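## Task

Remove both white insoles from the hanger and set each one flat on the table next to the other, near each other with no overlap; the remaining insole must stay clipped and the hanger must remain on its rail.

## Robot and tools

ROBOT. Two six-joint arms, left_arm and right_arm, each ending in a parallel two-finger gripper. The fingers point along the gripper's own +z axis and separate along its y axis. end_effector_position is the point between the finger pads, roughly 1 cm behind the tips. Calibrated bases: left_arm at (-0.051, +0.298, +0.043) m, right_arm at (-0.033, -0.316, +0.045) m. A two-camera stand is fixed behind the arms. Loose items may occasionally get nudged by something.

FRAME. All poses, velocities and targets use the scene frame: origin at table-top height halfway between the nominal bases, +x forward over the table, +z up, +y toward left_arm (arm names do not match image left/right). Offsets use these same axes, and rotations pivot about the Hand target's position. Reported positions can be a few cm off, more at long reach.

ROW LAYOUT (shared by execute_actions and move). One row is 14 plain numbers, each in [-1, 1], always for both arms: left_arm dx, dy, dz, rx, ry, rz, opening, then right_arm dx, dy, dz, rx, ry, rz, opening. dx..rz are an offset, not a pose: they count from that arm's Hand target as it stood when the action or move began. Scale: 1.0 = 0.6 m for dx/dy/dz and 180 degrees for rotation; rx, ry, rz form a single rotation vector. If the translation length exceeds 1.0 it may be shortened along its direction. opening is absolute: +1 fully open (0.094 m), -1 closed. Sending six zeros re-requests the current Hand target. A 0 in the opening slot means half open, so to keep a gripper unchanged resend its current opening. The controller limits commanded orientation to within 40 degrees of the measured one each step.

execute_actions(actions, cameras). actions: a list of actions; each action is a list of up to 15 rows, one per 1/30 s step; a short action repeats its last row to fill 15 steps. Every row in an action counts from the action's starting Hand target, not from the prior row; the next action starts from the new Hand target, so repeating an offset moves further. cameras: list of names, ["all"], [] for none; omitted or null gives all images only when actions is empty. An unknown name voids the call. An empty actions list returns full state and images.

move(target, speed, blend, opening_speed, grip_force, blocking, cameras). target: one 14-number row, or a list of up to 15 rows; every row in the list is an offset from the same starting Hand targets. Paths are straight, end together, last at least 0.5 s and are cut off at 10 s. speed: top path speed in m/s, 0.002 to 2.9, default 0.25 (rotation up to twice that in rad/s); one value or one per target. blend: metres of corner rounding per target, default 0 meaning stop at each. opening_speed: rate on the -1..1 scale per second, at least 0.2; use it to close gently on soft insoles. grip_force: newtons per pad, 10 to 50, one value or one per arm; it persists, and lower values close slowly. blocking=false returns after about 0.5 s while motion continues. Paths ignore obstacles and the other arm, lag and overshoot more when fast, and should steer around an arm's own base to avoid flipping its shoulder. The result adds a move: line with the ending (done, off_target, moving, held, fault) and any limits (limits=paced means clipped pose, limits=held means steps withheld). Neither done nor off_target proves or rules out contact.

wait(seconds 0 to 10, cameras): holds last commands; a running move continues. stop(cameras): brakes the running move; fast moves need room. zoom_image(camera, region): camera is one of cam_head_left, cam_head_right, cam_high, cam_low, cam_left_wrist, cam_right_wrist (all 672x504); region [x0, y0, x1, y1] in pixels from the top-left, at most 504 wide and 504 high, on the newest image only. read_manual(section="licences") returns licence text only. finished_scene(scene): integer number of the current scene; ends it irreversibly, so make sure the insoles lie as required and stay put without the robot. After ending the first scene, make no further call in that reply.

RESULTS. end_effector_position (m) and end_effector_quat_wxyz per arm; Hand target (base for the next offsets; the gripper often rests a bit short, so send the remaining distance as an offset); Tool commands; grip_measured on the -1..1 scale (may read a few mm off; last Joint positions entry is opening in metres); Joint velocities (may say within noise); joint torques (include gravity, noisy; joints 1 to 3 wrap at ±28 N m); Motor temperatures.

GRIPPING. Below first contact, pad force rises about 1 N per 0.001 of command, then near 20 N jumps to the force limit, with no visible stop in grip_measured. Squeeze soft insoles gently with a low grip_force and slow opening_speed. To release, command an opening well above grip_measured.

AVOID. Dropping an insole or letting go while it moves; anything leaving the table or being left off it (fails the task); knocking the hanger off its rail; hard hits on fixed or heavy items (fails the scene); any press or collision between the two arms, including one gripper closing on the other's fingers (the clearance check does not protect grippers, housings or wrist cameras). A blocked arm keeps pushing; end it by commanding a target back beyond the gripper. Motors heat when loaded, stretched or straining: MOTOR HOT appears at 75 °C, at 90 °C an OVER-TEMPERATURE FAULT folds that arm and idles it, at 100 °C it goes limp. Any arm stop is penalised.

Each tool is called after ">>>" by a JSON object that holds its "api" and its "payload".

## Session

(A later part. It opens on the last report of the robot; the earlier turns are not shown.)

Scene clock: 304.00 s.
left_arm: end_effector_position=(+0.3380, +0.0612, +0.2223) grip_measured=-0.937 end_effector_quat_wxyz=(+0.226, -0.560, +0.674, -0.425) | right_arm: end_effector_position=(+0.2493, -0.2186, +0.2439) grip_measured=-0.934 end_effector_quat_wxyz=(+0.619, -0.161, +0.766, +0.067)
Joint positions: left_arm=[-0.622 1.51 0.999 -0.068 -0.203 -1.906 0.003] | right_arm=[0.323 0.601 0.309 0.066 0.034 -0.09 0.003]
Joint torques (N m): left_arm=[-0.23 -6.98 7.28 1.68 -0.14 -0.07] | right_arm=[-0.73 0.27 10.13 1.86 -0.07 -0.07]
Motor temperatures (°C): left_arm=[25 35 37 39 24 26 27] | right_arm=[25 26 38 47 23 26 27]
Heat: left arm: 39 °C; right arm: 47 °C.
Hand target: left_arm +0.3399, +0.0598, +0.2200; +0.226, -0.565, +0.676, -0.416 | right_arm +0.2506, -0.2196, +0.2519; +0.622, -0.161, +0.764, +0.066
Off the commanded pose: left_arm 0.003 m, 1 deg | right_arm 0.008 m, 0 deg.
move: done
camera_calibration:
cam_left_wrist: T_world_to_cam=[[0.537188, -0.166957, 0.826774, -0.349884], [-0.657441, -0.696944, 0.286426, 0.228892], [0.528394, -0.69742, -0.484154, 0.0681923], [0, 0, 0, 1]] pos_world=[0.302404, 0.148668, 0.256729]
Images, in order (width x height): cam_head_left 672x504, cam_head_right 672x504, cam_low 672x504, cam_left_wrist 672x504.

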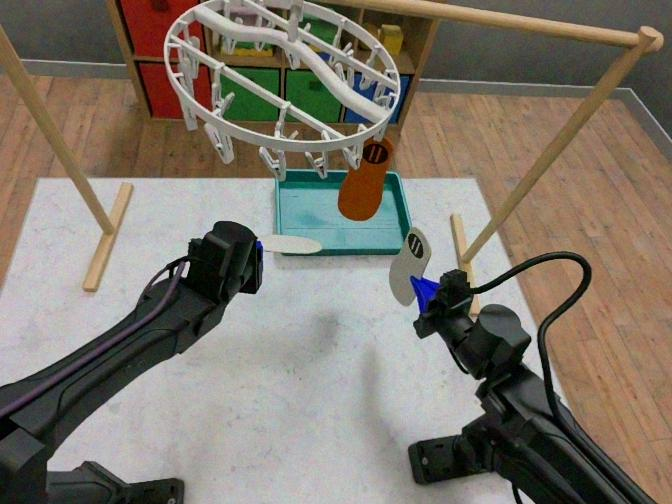

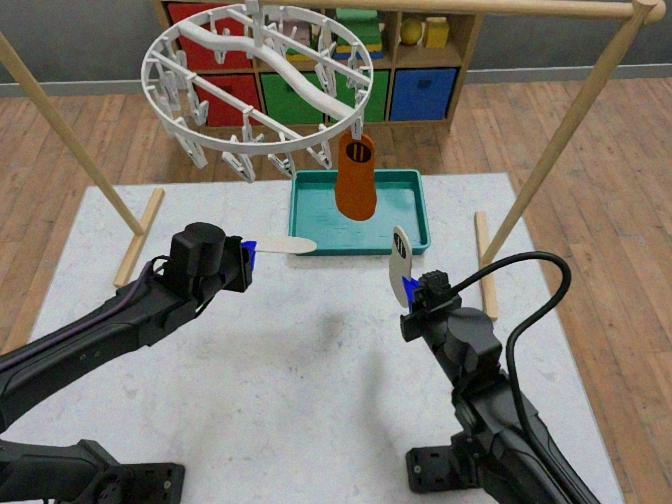

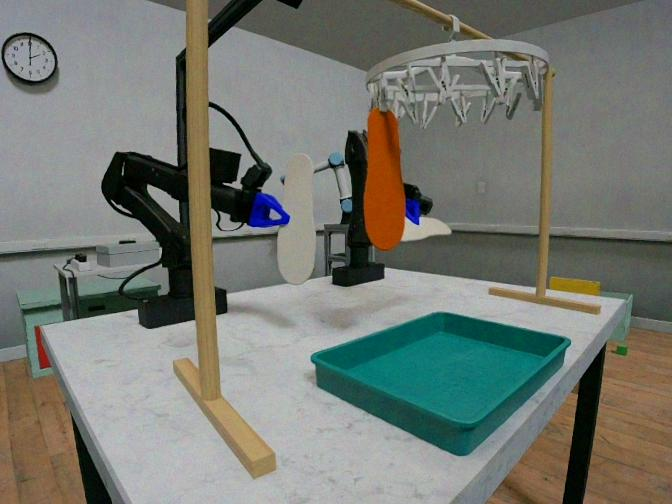

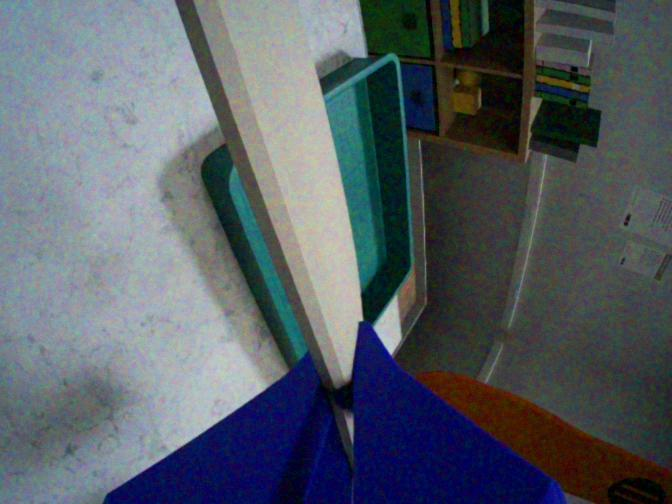

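>>> {"api": "move", "payload": {"target": [[0.025,-0.067,-0.2,0,0,0,-1,0,0,0,0,0,0,-1],[0.025,-0.067,-0.29,0,0,0,-1,0,0,0,0,0,0,-1]], "speed": [0.25,0.1], "blend": 0.02, "cameras": ["cam_head_left","cam_high","cam_low","cam_right_wrist"]}}

Scene clock: 314.70 s.
left_arm: end_effector_position=(+0.3608, +0.0155, +0.0616) grip_measured=-0.937 end_effector_quat_wxyz=(+0.227, -0.560, +0.669, -0.433) | right_arm: end_effector_position=(+0.2493, -0.2186, +0.2439) grip_measured=-0.934 end_effector_quat_wxyz=(+0.619, -0.161, +0.766, +0.067)
Joint positions: left_arm=[-0.688 2.046 0.874 0.601 -0.258 -1.947 0.003] | right_arm=[0.323 0.601 0.309 0.066 0.034 -0.09 0.003]
Joint torques (N m): left_arm=[-0.27 -10.4 2.62 1.91 -0.18 -0.06] | right_arm=[-0.75 0.29 10.1 1.86 -0.07 -0.06]
Heat: left arm: 40 °C; right arm: 47 °C.
Hand target: left_arm +0.3550, +0.0198, +0.0459; +0.226, -0.565, +0.676, -0.415 | right_arm +0.2506, -0.2196, +0.2519; +0.622, -0.161, +0.764, +0.066
Off the commanded pose: left_arm 0.017 m, 2 deg | right_arm 0.008 m, 0 deg.
move: off_target (left_arm)
camera_calibration:
cam_right_wrist: T_world_to_cam=[[0.341769, -0.937031, -0.0718735, -0.266047], [-0.593634, -0.155964, -0.789477, 0.336258], [0.728555, 0.312486, -0.609558, 0.131787], [0, 0, 0, 1]] pos_world=[0.194527, -0.238031, 0.326678]
Images, in order (width x height): cam_head_left 672x504, cam_high 672x504, cam_low 672x504, cam_right_wrist 672x504.

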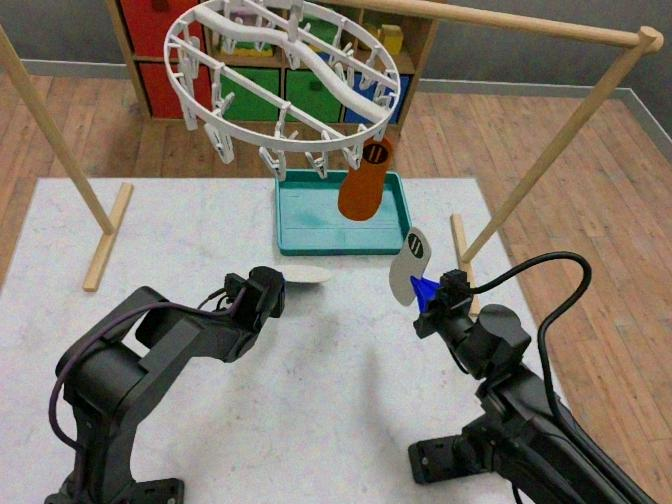

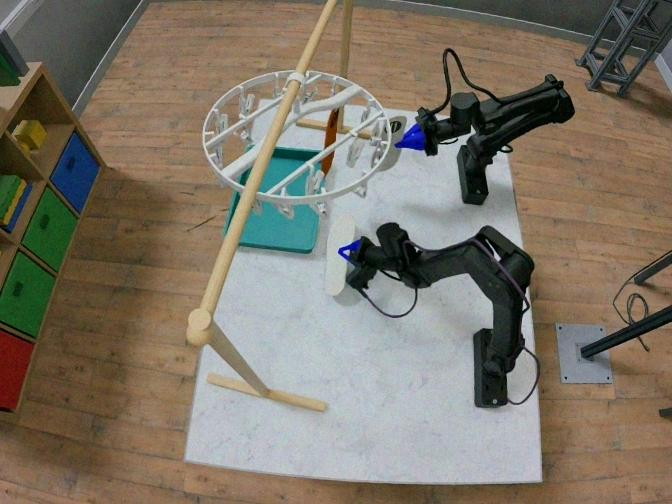

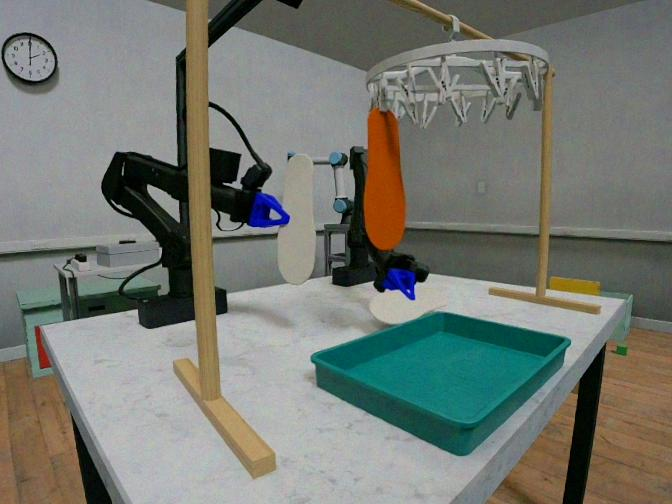

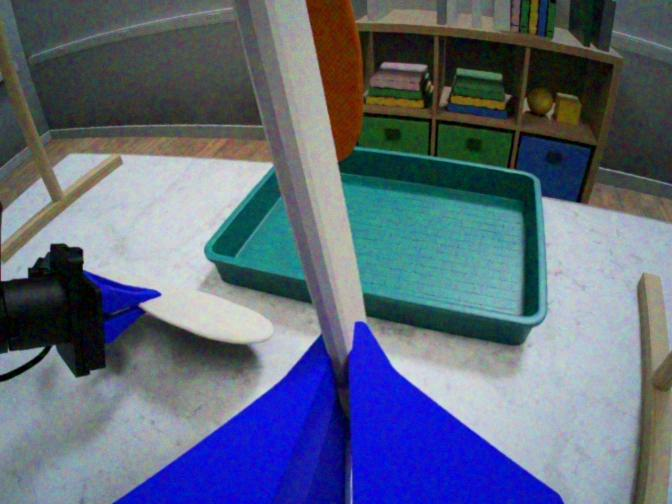

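>>> {"api": "move", "payload": {"target": [0,0,-0.045,0,0,0,-1,0,0,0,0,0,0,-1], "speed": 0.05, "cameras": ["cam_low","cam_right_wrist"]}}

>>> {"api": "zoom_image", "payload": {"camera": "cam_right_wrist", "region": [0, 220, 300, 445]}}

>>> {"api": "zoom_image", "payload": {"camera": "cam_low", "region": [320, 230, 500, 365]}}

Scene clock: 325.00 s.
left_arm: end_effector_position=(+0.3619, +0.0147, +0.0368) grip_measured=-0.937 end_effector_quat_wxyz=(+0.227, -0.559, +0.668, -0.435) | right_arm: end_effector_position=(+0.2493, -0.2186, +0.2439) grip_measured=-0.934 end_effector_quat_wxyz=(+0.619, -0.161, +0.766, +0.067)
Joint positions: left_arm=[-0.688 2.138 0.868 0.704 -0.259 -1.947 0.003] | right_arm=[0.323 0.601 0.309 0.066 0.034 -0.09 0.003]
Joint torques (N m): left_arm=[-0.28 -10.37 2.18 1.86 -0.16 -0.05] | right_arm=[-0.7 0.29 10.1 1.88 -0.07 -0.06]
Heat: left arm: 40 °C; right arm: 47 °C.
Hand target: left_arm +0.3550, +0.0198, +0.0189; +0.226, -0.565, +0.676, -0.415 | right_arm +0.2506, -0.2196, +0.2519; +0.622, -0.161, +0.764, +0.066
Off the commanded pose: left_arm 0.020 m, 3 deg | right_arm 0.008 m, 0 deg.
move: off_target (left_arm)
camera_calibration:
cam_right_wrist: T_world_to_cam=[[0.341769, -0.937031, -0.0718735, -0.266047], [-0.593634, -0.155964, -0.789477, 0.336258], [0.728555, 0.312486, -0.609558, 0.131787], [0, 0, 0, 1]] pos_world=[0.194527, -0.238031, 0.326678]
Images, in order (width x height): cam_low 672x504, cam_right_wrist 672x504.

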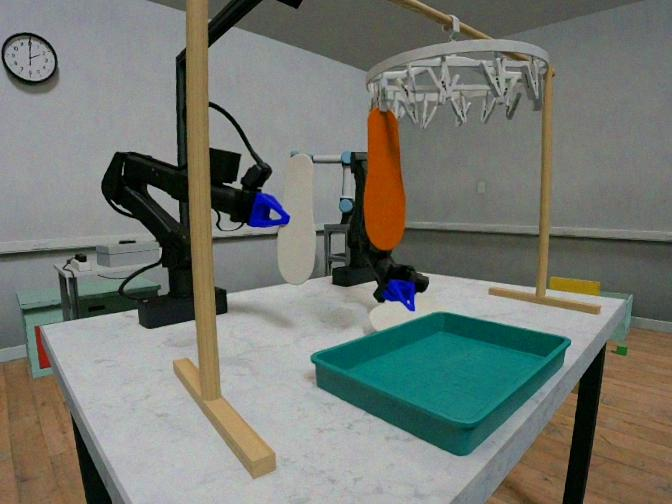

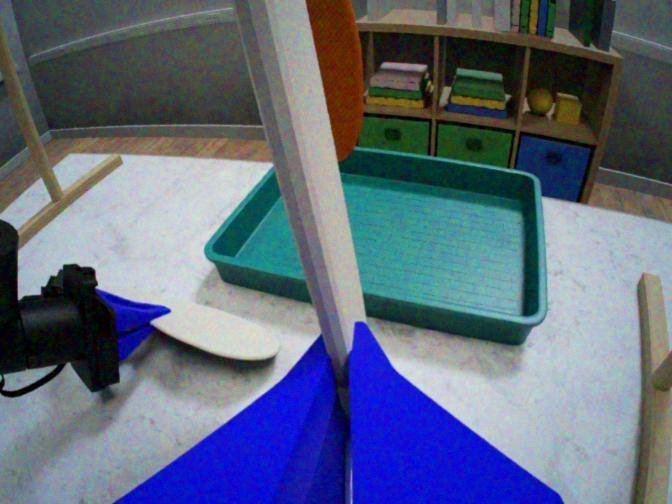

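Scaled by 1.680 from the camera's 672x504 image, which has a finer 960x720 frame.

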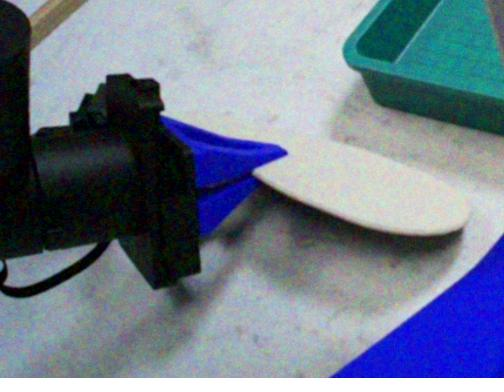

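Scaled by 2.800 from the camera's 672x504 image, which has a finer 960x720 frame.

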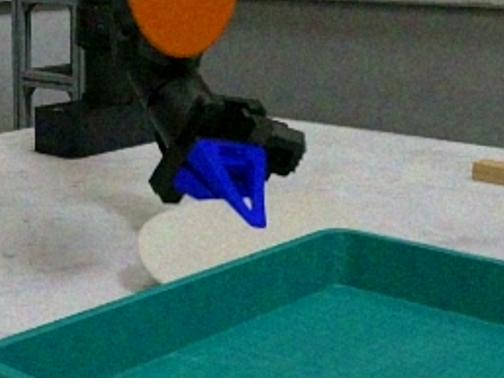

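>>> {"api": "move", "payload": {"target": [[0,0,-0.025,0,0,0,-1,0,0,0,0,0,0,-1],[0,0,-0.025,0,0,0,-0.65,0,0,0,0,0,0,-1]], "speed": 0.05, "opening_speed": 0.25, "cameras": ["cam_low","cam_right_wrist"]}}

>>> {"api": "zoom_image", "payload": {"camera": "cam_right_wrist", "region": [0, 220, 300, 445]}}

Scene clock: 334.80 s.
left_arm: end_effector_position=(+0.3636, +0.0138, +0.0265) grip_measured=-0.651 end_effector_quat_wxyz=(+0.229, -0.558, +0.664, -0.441) | right_arm: end_effector_position=(+0.2493, -0.2186, +0.2439) grip_measured=-0.934 end_effector_quat_wxyz=(+0.619, -0.161, +0.766, +0.067)
Joint positions: left_arm=[-0.688 2.188 0.868 0.769 -0.261 -1.947 0.016] | right_arm=[0.323 0.601 0.309 0.066 0.034 -0.09 0.003]
Joint torques (N m): left_arm=[-0.28 -10.13 2.04 1.81 -0.14 -0.06] | right_arm=[-0.7 0.28 10.13 1.88 -0.07 -0.06]
Heat: left arm: 42 °C; right arm: 47 °C.
Hand target: left_arm +0.3550, +0.0197, +0.0040; +0.226, -0.565, +0.676, -0.416 | right_arm +0.2506, -0.2196, +0.2519; +0.622, -0.161, +0.764, +0.066
Off the commanded pose: left_arm 0.025 m, 3 deg | right_arm 0.008 m, 0 deg.
move: off_target (left_arm); target 2's new opening was sent with left_arm's hand 0.025 m and 3 deg from that target
camera_calibration:
cam_right_wrist: T_world_to_cam=[[0.341769, -0.937031, -0.0718735, -0.266047], [-0.593634, -0.155964, -0.789477, 0.336258], [0.728555, 0.312486, -0.609558, 0.131787], [0, 0, 0, 1]] pos_world=[0.194527, -0.238031, 0.326678]
Images, in order (width x height): cam_low 672x504, cam_right_wrist 672x504.

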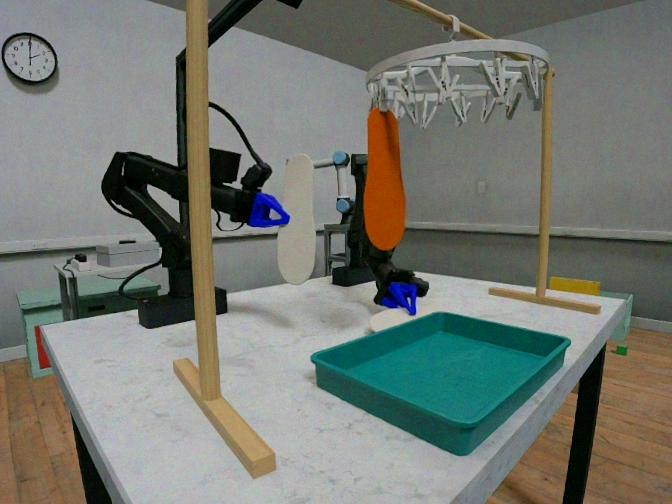

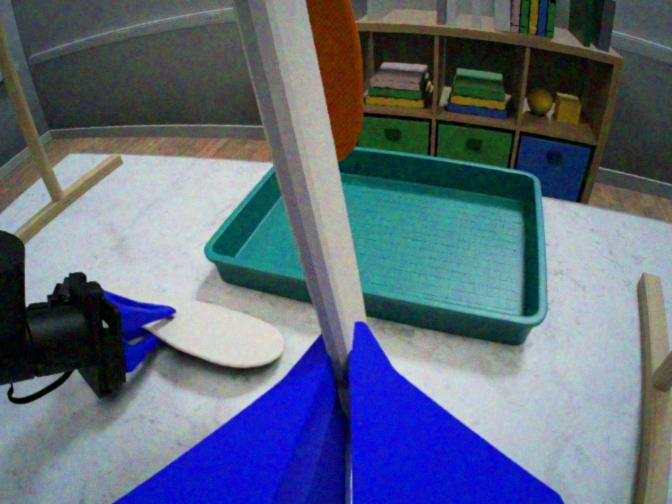

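Scaled by 1.680 from the camera's 672x504 image, which has a finer 960x720 frame.

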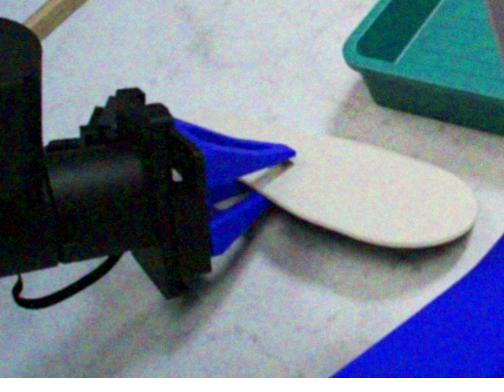

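>>> {"api": "move", "payload": {"target": [[-0.12,0.04,0.015,0,0,0,-0.65,0,0,0,0,0,0,-1],[-0.15,0.05,0.15,0,0,0,-0.65,0,0,0,0,0,0,-1]], "speed": [0.1,0.2], "blend": [0.01,0], "cameras": ["cam_low","cam_right_wrist","cam_head_left","cam_head_right","cam_left_wrist"]}}

Scene clock: 344.87 s.
left_arm: end_effector_position=(+0.2657, +0.0500, +0.0947) grip_measured=-0.651 end_effector_quat_wxyz=(+0.224, -0.562, +0.674, -0.423) | right_arm: end_effector_position=(+0.2493, -0.2186, +0.2439) grip_measured=-0.934 end_effector_quat_wxyz=(+0.619, -0.161, +0.766, +0.067)
Joint positions: left_arm=[-0.821 1.641 0.537 0.484 -0.367 -2.029 0.016] | right_arm=[0.323 0.601 0.309 0.066 0.034 -0.09 0.003]
Joint torques (N m): left_arm=[-0.4 -7.92 4.71 1.67 -0.21 -0.08] | right_arm=[-0.72 0.28 10.11 1.87 -0.07 -0.07]
Heat: left arm: 42 °C; right arm: 47 °C.
Hand target: left_arm +0.2650, +0.0497, +0.0940; +0.226, -0.565, +0.676, -0.416 | right_arm +0.2506, -0.2196, +0.2519; +0.622, -0.161, +0.764, +0.066
Off the commanded pose: left_arm 0.001 m, 1 deg | right_arm 0.008 m, 0 deg.
move: done
camera_calibration:
cam_left_wrist: T_world_to_cam=[[0.543223, -0.165544, 0.823106, -0.208781], [-0.653929, -0.698298, 0.29113, 0.20871], [0.526579, -0.696401, -0.487586, 0.0376077], [0, 0, 0, 1]] pos_world=[0.230093, 0.13737, 0.129424]
cam_right_wrist: T_world_to_cam=[[0.341769, -0.937031, -0.0718735, -0.266047], [-0.593634, -0.155964, -0.789477, 0.336258], [0.728555, 0.312486, -0.609558, 0.131787], [0, 0, 0, 1]] pos_world=[0.194527, -0.238031, 0.326678]
Images, in order (width x height): cam_head_left 672x504, cam_head_right 672x504, cam_low 672x504, cam_left_wrist 672x504, cam_right_wrist 672x504.

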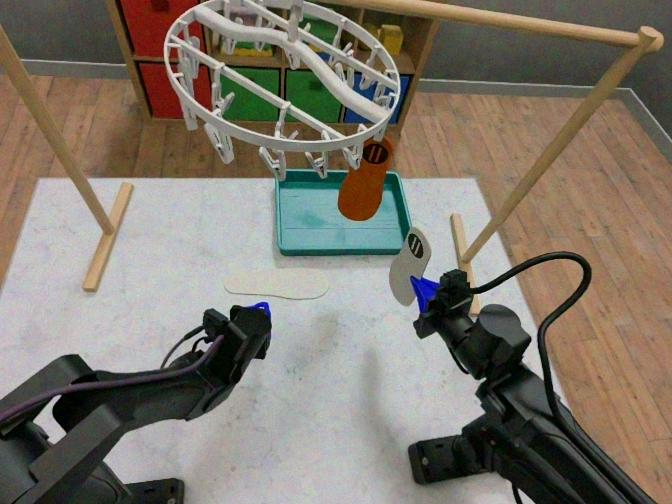

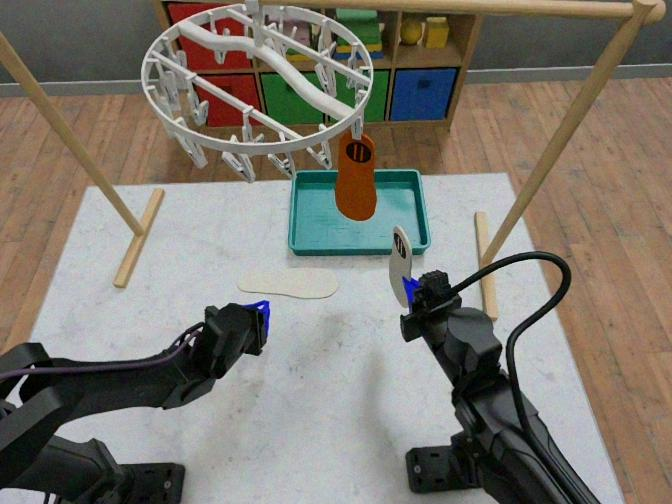

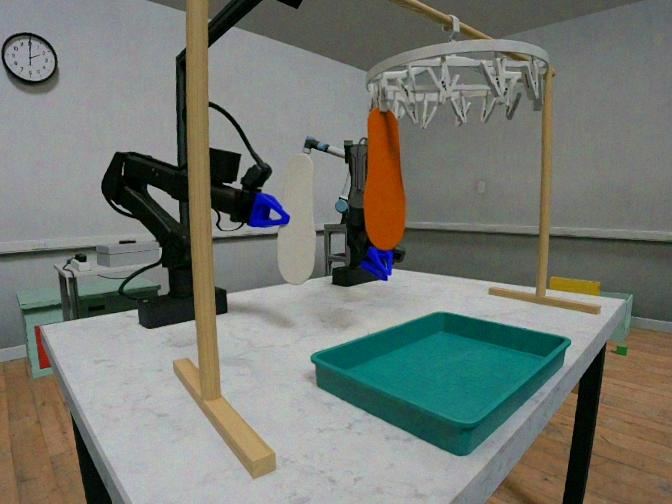

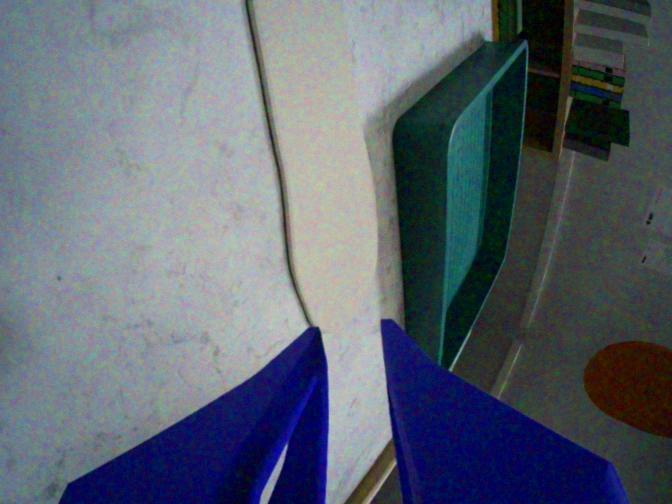

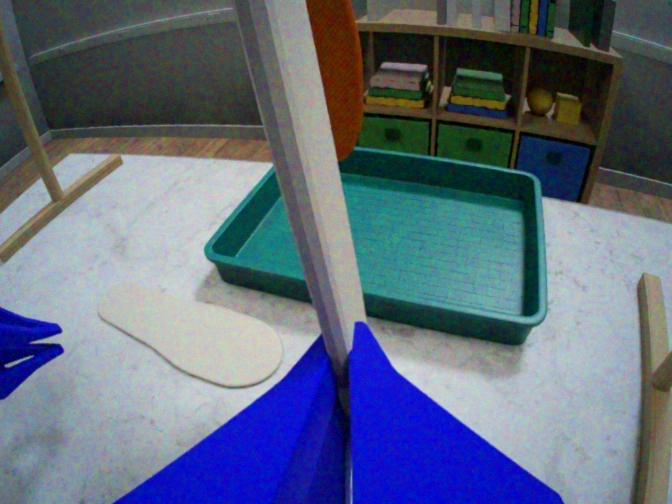

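>>> {"api": "move", "payload": {"target": [[0,0.42,0.2,0,0,0,-0.65,0,0,0,0,0,0,-1],[0,0.42,0.2,0,0,0,-0.65,0.019,0.394,-0.087,0.4717,0.2154,-0.2555,-1],[0,0.42,0.2,0,0,0,-0.65,0.03,0.394,-0.32,0.4717,0.2154,-0.2555,-1]], "speed": [0.3,0.3,0.15], "blend": [0.03,0.02,0], "cameras": ["cam_low","cam_high","cam_head_left","cam_head_right","cam_right_wrist"]}}

Scene clock: 377.83 s.
left_arm: end_effector_position=(+0.2641, +0.3005, +0.2092) grip_measured=-0.651 end_effector_quat_wxyz=(+0.226, -0.569, +0.673, -0.416) | right_arm: end_effector_position=(+0.2689, +0.0260, +0.0761) grip_measured=-0.934 end_effector_quat_wxyz=(+0.285, +0.528, +0.689, +0.406)
Joint positions: left_arm=[0.318 1.011 0.647 -0.342 0.554 -1.354 0.016] | right_arm=[1.062 1.959 0.83 0.434 0.655 2.083 0.003]
Joint torques (N m): left_arm=[0.62 -2.21 7.24 1.53 0.27 0.14] | right_arm=[-0.47 -8.58 4.81 1.6 0.37 -0.01]
Heat: left arm: 41 °C; right arm: 47 °C.
Hand target: left_arm +0.2650, +0.3017, +0.2140; +0.226, -0.565, +0.676, -0.415 | right_arm +0.2688, +0.0167, +0.0601; +0.285, +0.587, +0.666, +0.363
Off the commanded pose: left_arm 0.005 m, 1 deg | right_arm 0.019 m, 9 deg.
joint sent to its limit (right arm) — joint 6 (wrist roll), upper limit. The joint targets are off in orientation, not in position.
move: off_target (right_arm)
camera_calibration:
cam_right_wrist: T_world_to_cam=[[-0.49331, 0.0562355, -0.868034, 0.203754], [-0.53422, 0.767952, 0.353353, 0.126627], [0.68648, 0.638034, -0.348796, -0.0781993], [0, 0, 0, 1]] pos_world=[0.221843, -0.0588076, 0.104846]
Images, in order (width x height): cam_head_left 672x504, cam_head_right 672x504, cam_high 672x504, cam_low 672x504, cam_right_wrist 672x504.

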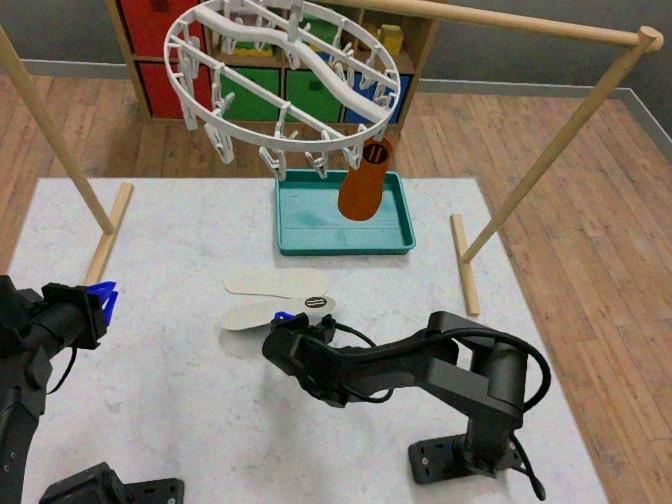

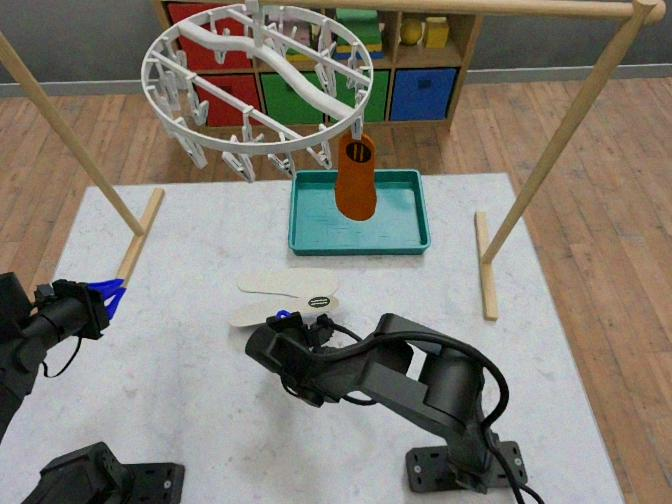

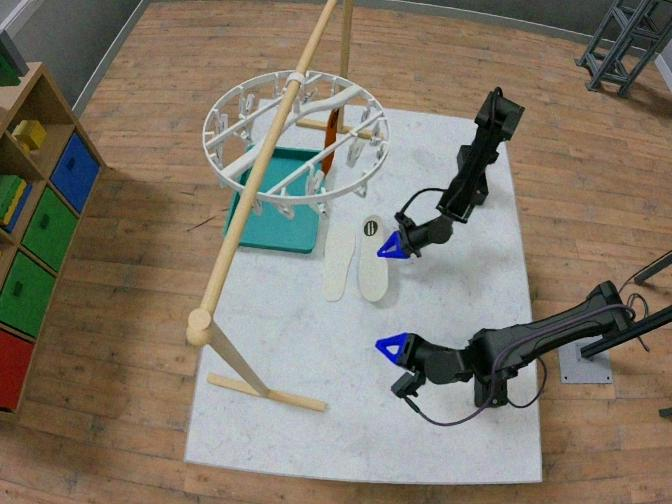

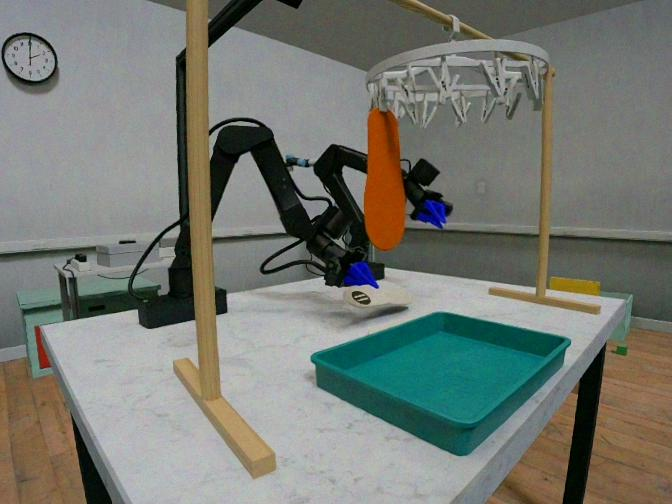

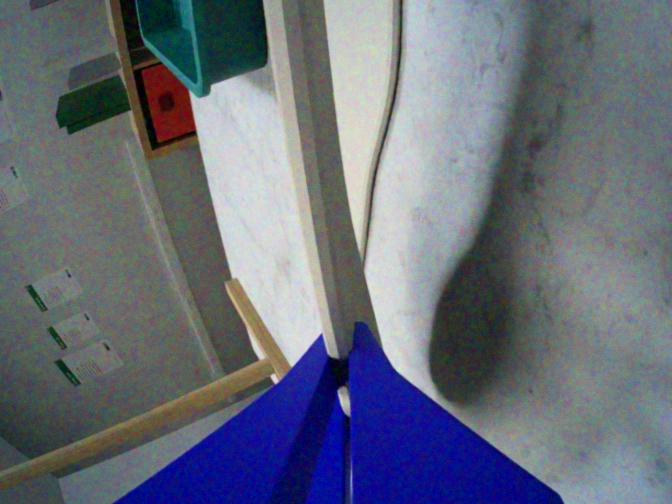

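>>> {"api": "move", "payload": {"target": [[0,0,0,0,0,0,-0.65,0,0,-0.07,0,0,0,-1],[0,0,0,0,0,0,-0.65,0,0,-0.07,0,0,0,-0.65]], "speed": 0.06, "opening_speed": 0.25, "cameras": ["cam_low","cam_high","cam_head_left","cam_head_right"]}}

Scene clock: 396.63 s.
left_arm: end_effector_position=(+0.2641, +0.3005, +0.2092) grip_measured=-0.651 end_effector_quat_wxyz=(+0.226, -0.569, +0.673, -0.416) | right_arm: end_effector_position=(+0.2710, +0.0286, +0.0384) grip_measured=-0.653 end_effector_quat_wxyz=(+0.286, +0.529, +0.684, +0.412)
Joint positions: left_arm=[0.318 1.011 0.647 -0.342 0.554 -1.354 0.016] | right_arm=[1.062 2.108 0.819 0.608 0.659 2.083 0.016]
Joint torques (N m): left_arm=[0.64 -2.19 7.23 1.54 0.27 0.13] | right_arm=[-0.43 -8.55 3.79 1.58 0.33 -0.01]
Heat: left arm: 40 °C; right arm: 45 °C.
Hand target: left_arm +0.2650, +0.3017, +0.2140; +0.226, -0.565, +0.676, -0.415 | right_arm +0.2687, +0.0167, +0.0180; +0.285, +0.587, +0.666, +0.363
Off the commanded pose: left_arm 0.005 m, 1 deg | right_arm 0.024 m, 9 deg.
joint sent to its limit (right arm) — joint 6 (wrist roll), upper limit. The joint targets are off in orientation, not in position.
move: off_target (right_arm); target 2's new opening was sent with right_arm's hand 0.023 m and 9 deg from that target
Images, in order (width x height): cam_head_left 672x504, cam_head_right 672x504, cam_high 672x504, cam_low 672x504.

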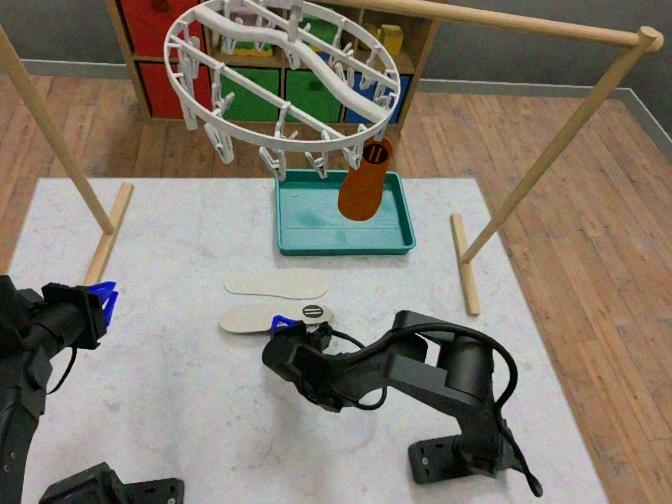

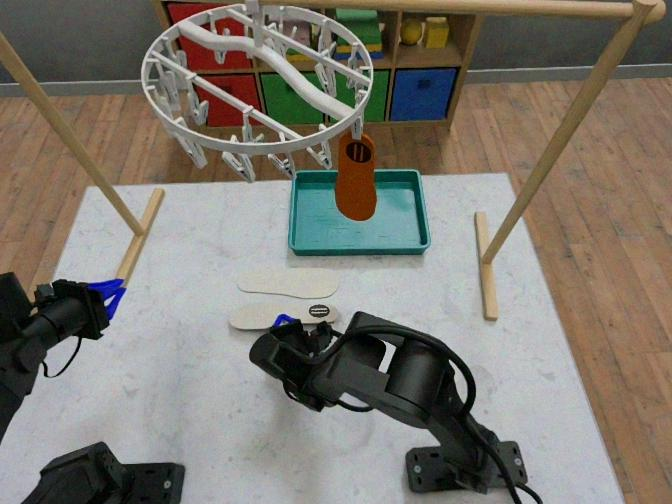

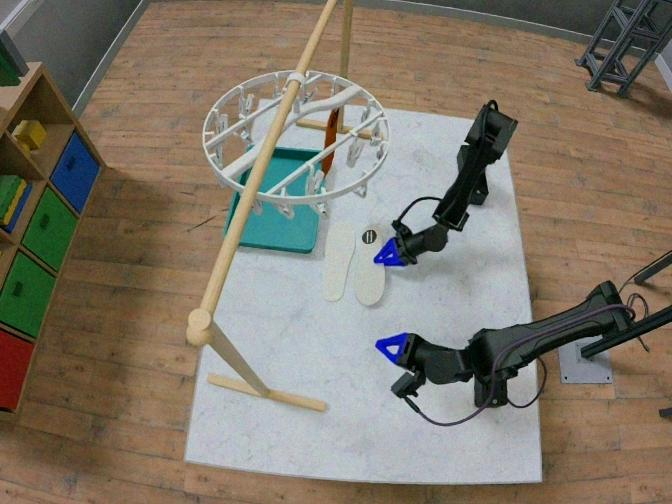

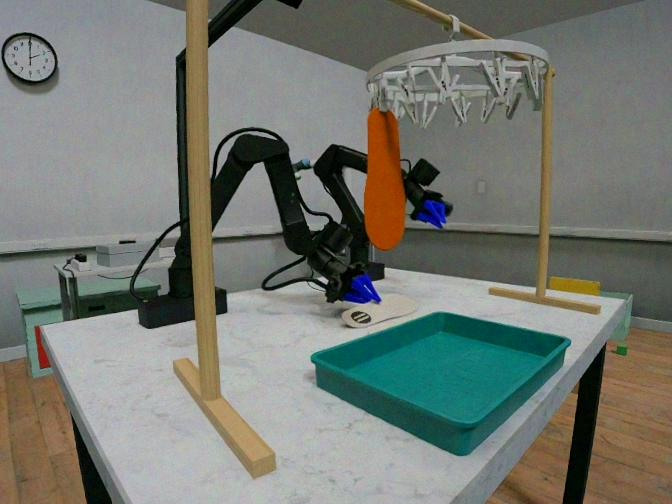

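>>> {"api": "move", "payload": {"target": [[0,0,0,0,0,0,-0.65,0,0,-0.018,0,0,0,-0.6],[0,0,0,0,0,0,-0.65,-0.12,-0.04,-0.005,0,0,0,-0.6],[0,0,0,0,0,0,-0.65,-0.17,-0.06,0.15,0,0,0,-0.6]], "speed": [0.06,0.1,0.2], "blend": [0,0.01,0], "cameras": ["cam_low","cam_high","cam_head_left","cam_head_right"]}}

Scene clock: 406.17 s.
left_arm: end_effector_position=(+0.2641, +0.3005, +0.2092) grip_measured=-0.651 end_effector_quat_wxyz=(+0.226, -0.569, +0.673, -0.416) | right_arm: end_effector_position=(+0.1644, -0.0175, +0.1019) grip_measured=-0.603 end_effector_quat_wxyz=(+0.296, +0.451, +0.720, +0.437)
Joint positions: left_arm=[0.318 1.011 0.647 -0.342 0.554 -1.354 0.016] | right_arm=[1.332 1.617 0.456 0.462 0.813 2.083 0.019]
Joint torques (N m): left_arm=[0.64 -2.21 7.24 1.54 0.27 0.13] | right_arm=[-0.72 -9.62 5.78 1.35 0.32 -0.01]
Heat: left arm: 41 °C; right arm: 44 °C.
Hand target: left_arm +0.2650, +0.3017, +0.2140; +0.226, -0.565, +0.676, -0.415 | right_arm +0.1666, -0.0192, +0.1080; +0.285, +0.587, +0.666, +0.363
Off the commanded pose: left_arm 0.005 m, 1 deg | right_arm 0.007 m, 19 deg.
joint sent to its limit (right arm) — joint 6 (wrist roll), upper limit. The joint targets are off in orientation, not in position.
move: off_target (right_arm)
Images, in order (width x height): cam_head_left 672x504, cam_head_right 672x504, cam_high 672x504, cam_low 672x504.

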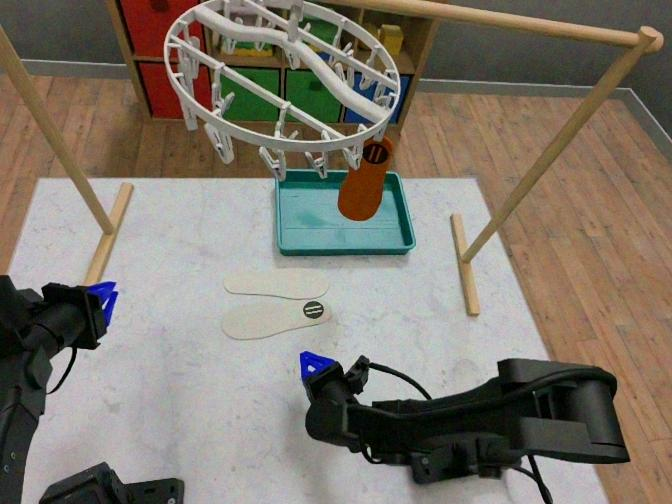

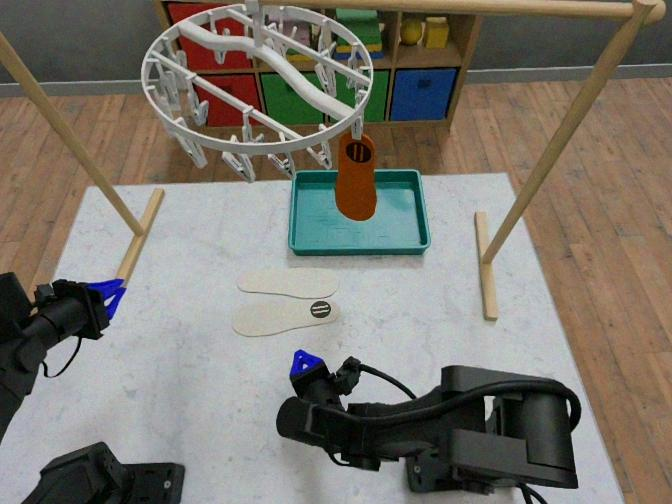

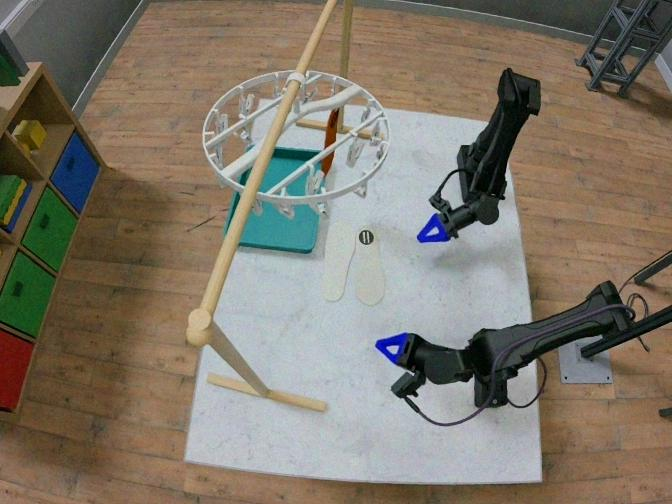

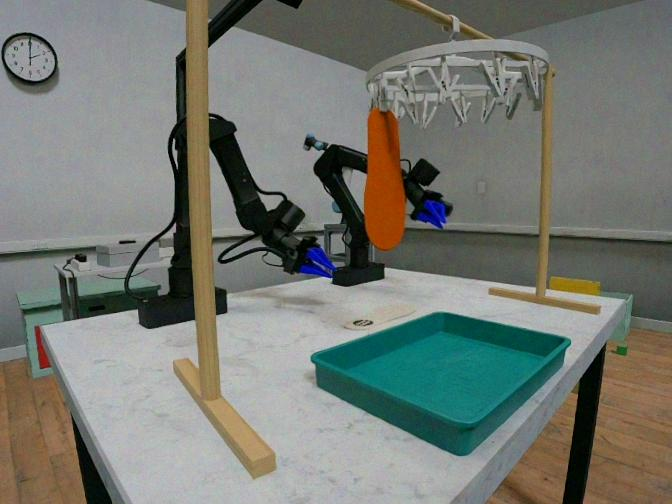

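Good; check whether it counts.

>>> {"api": "finished_scene", "payload": {"scene": 1}}

The scene is finished: the task was done.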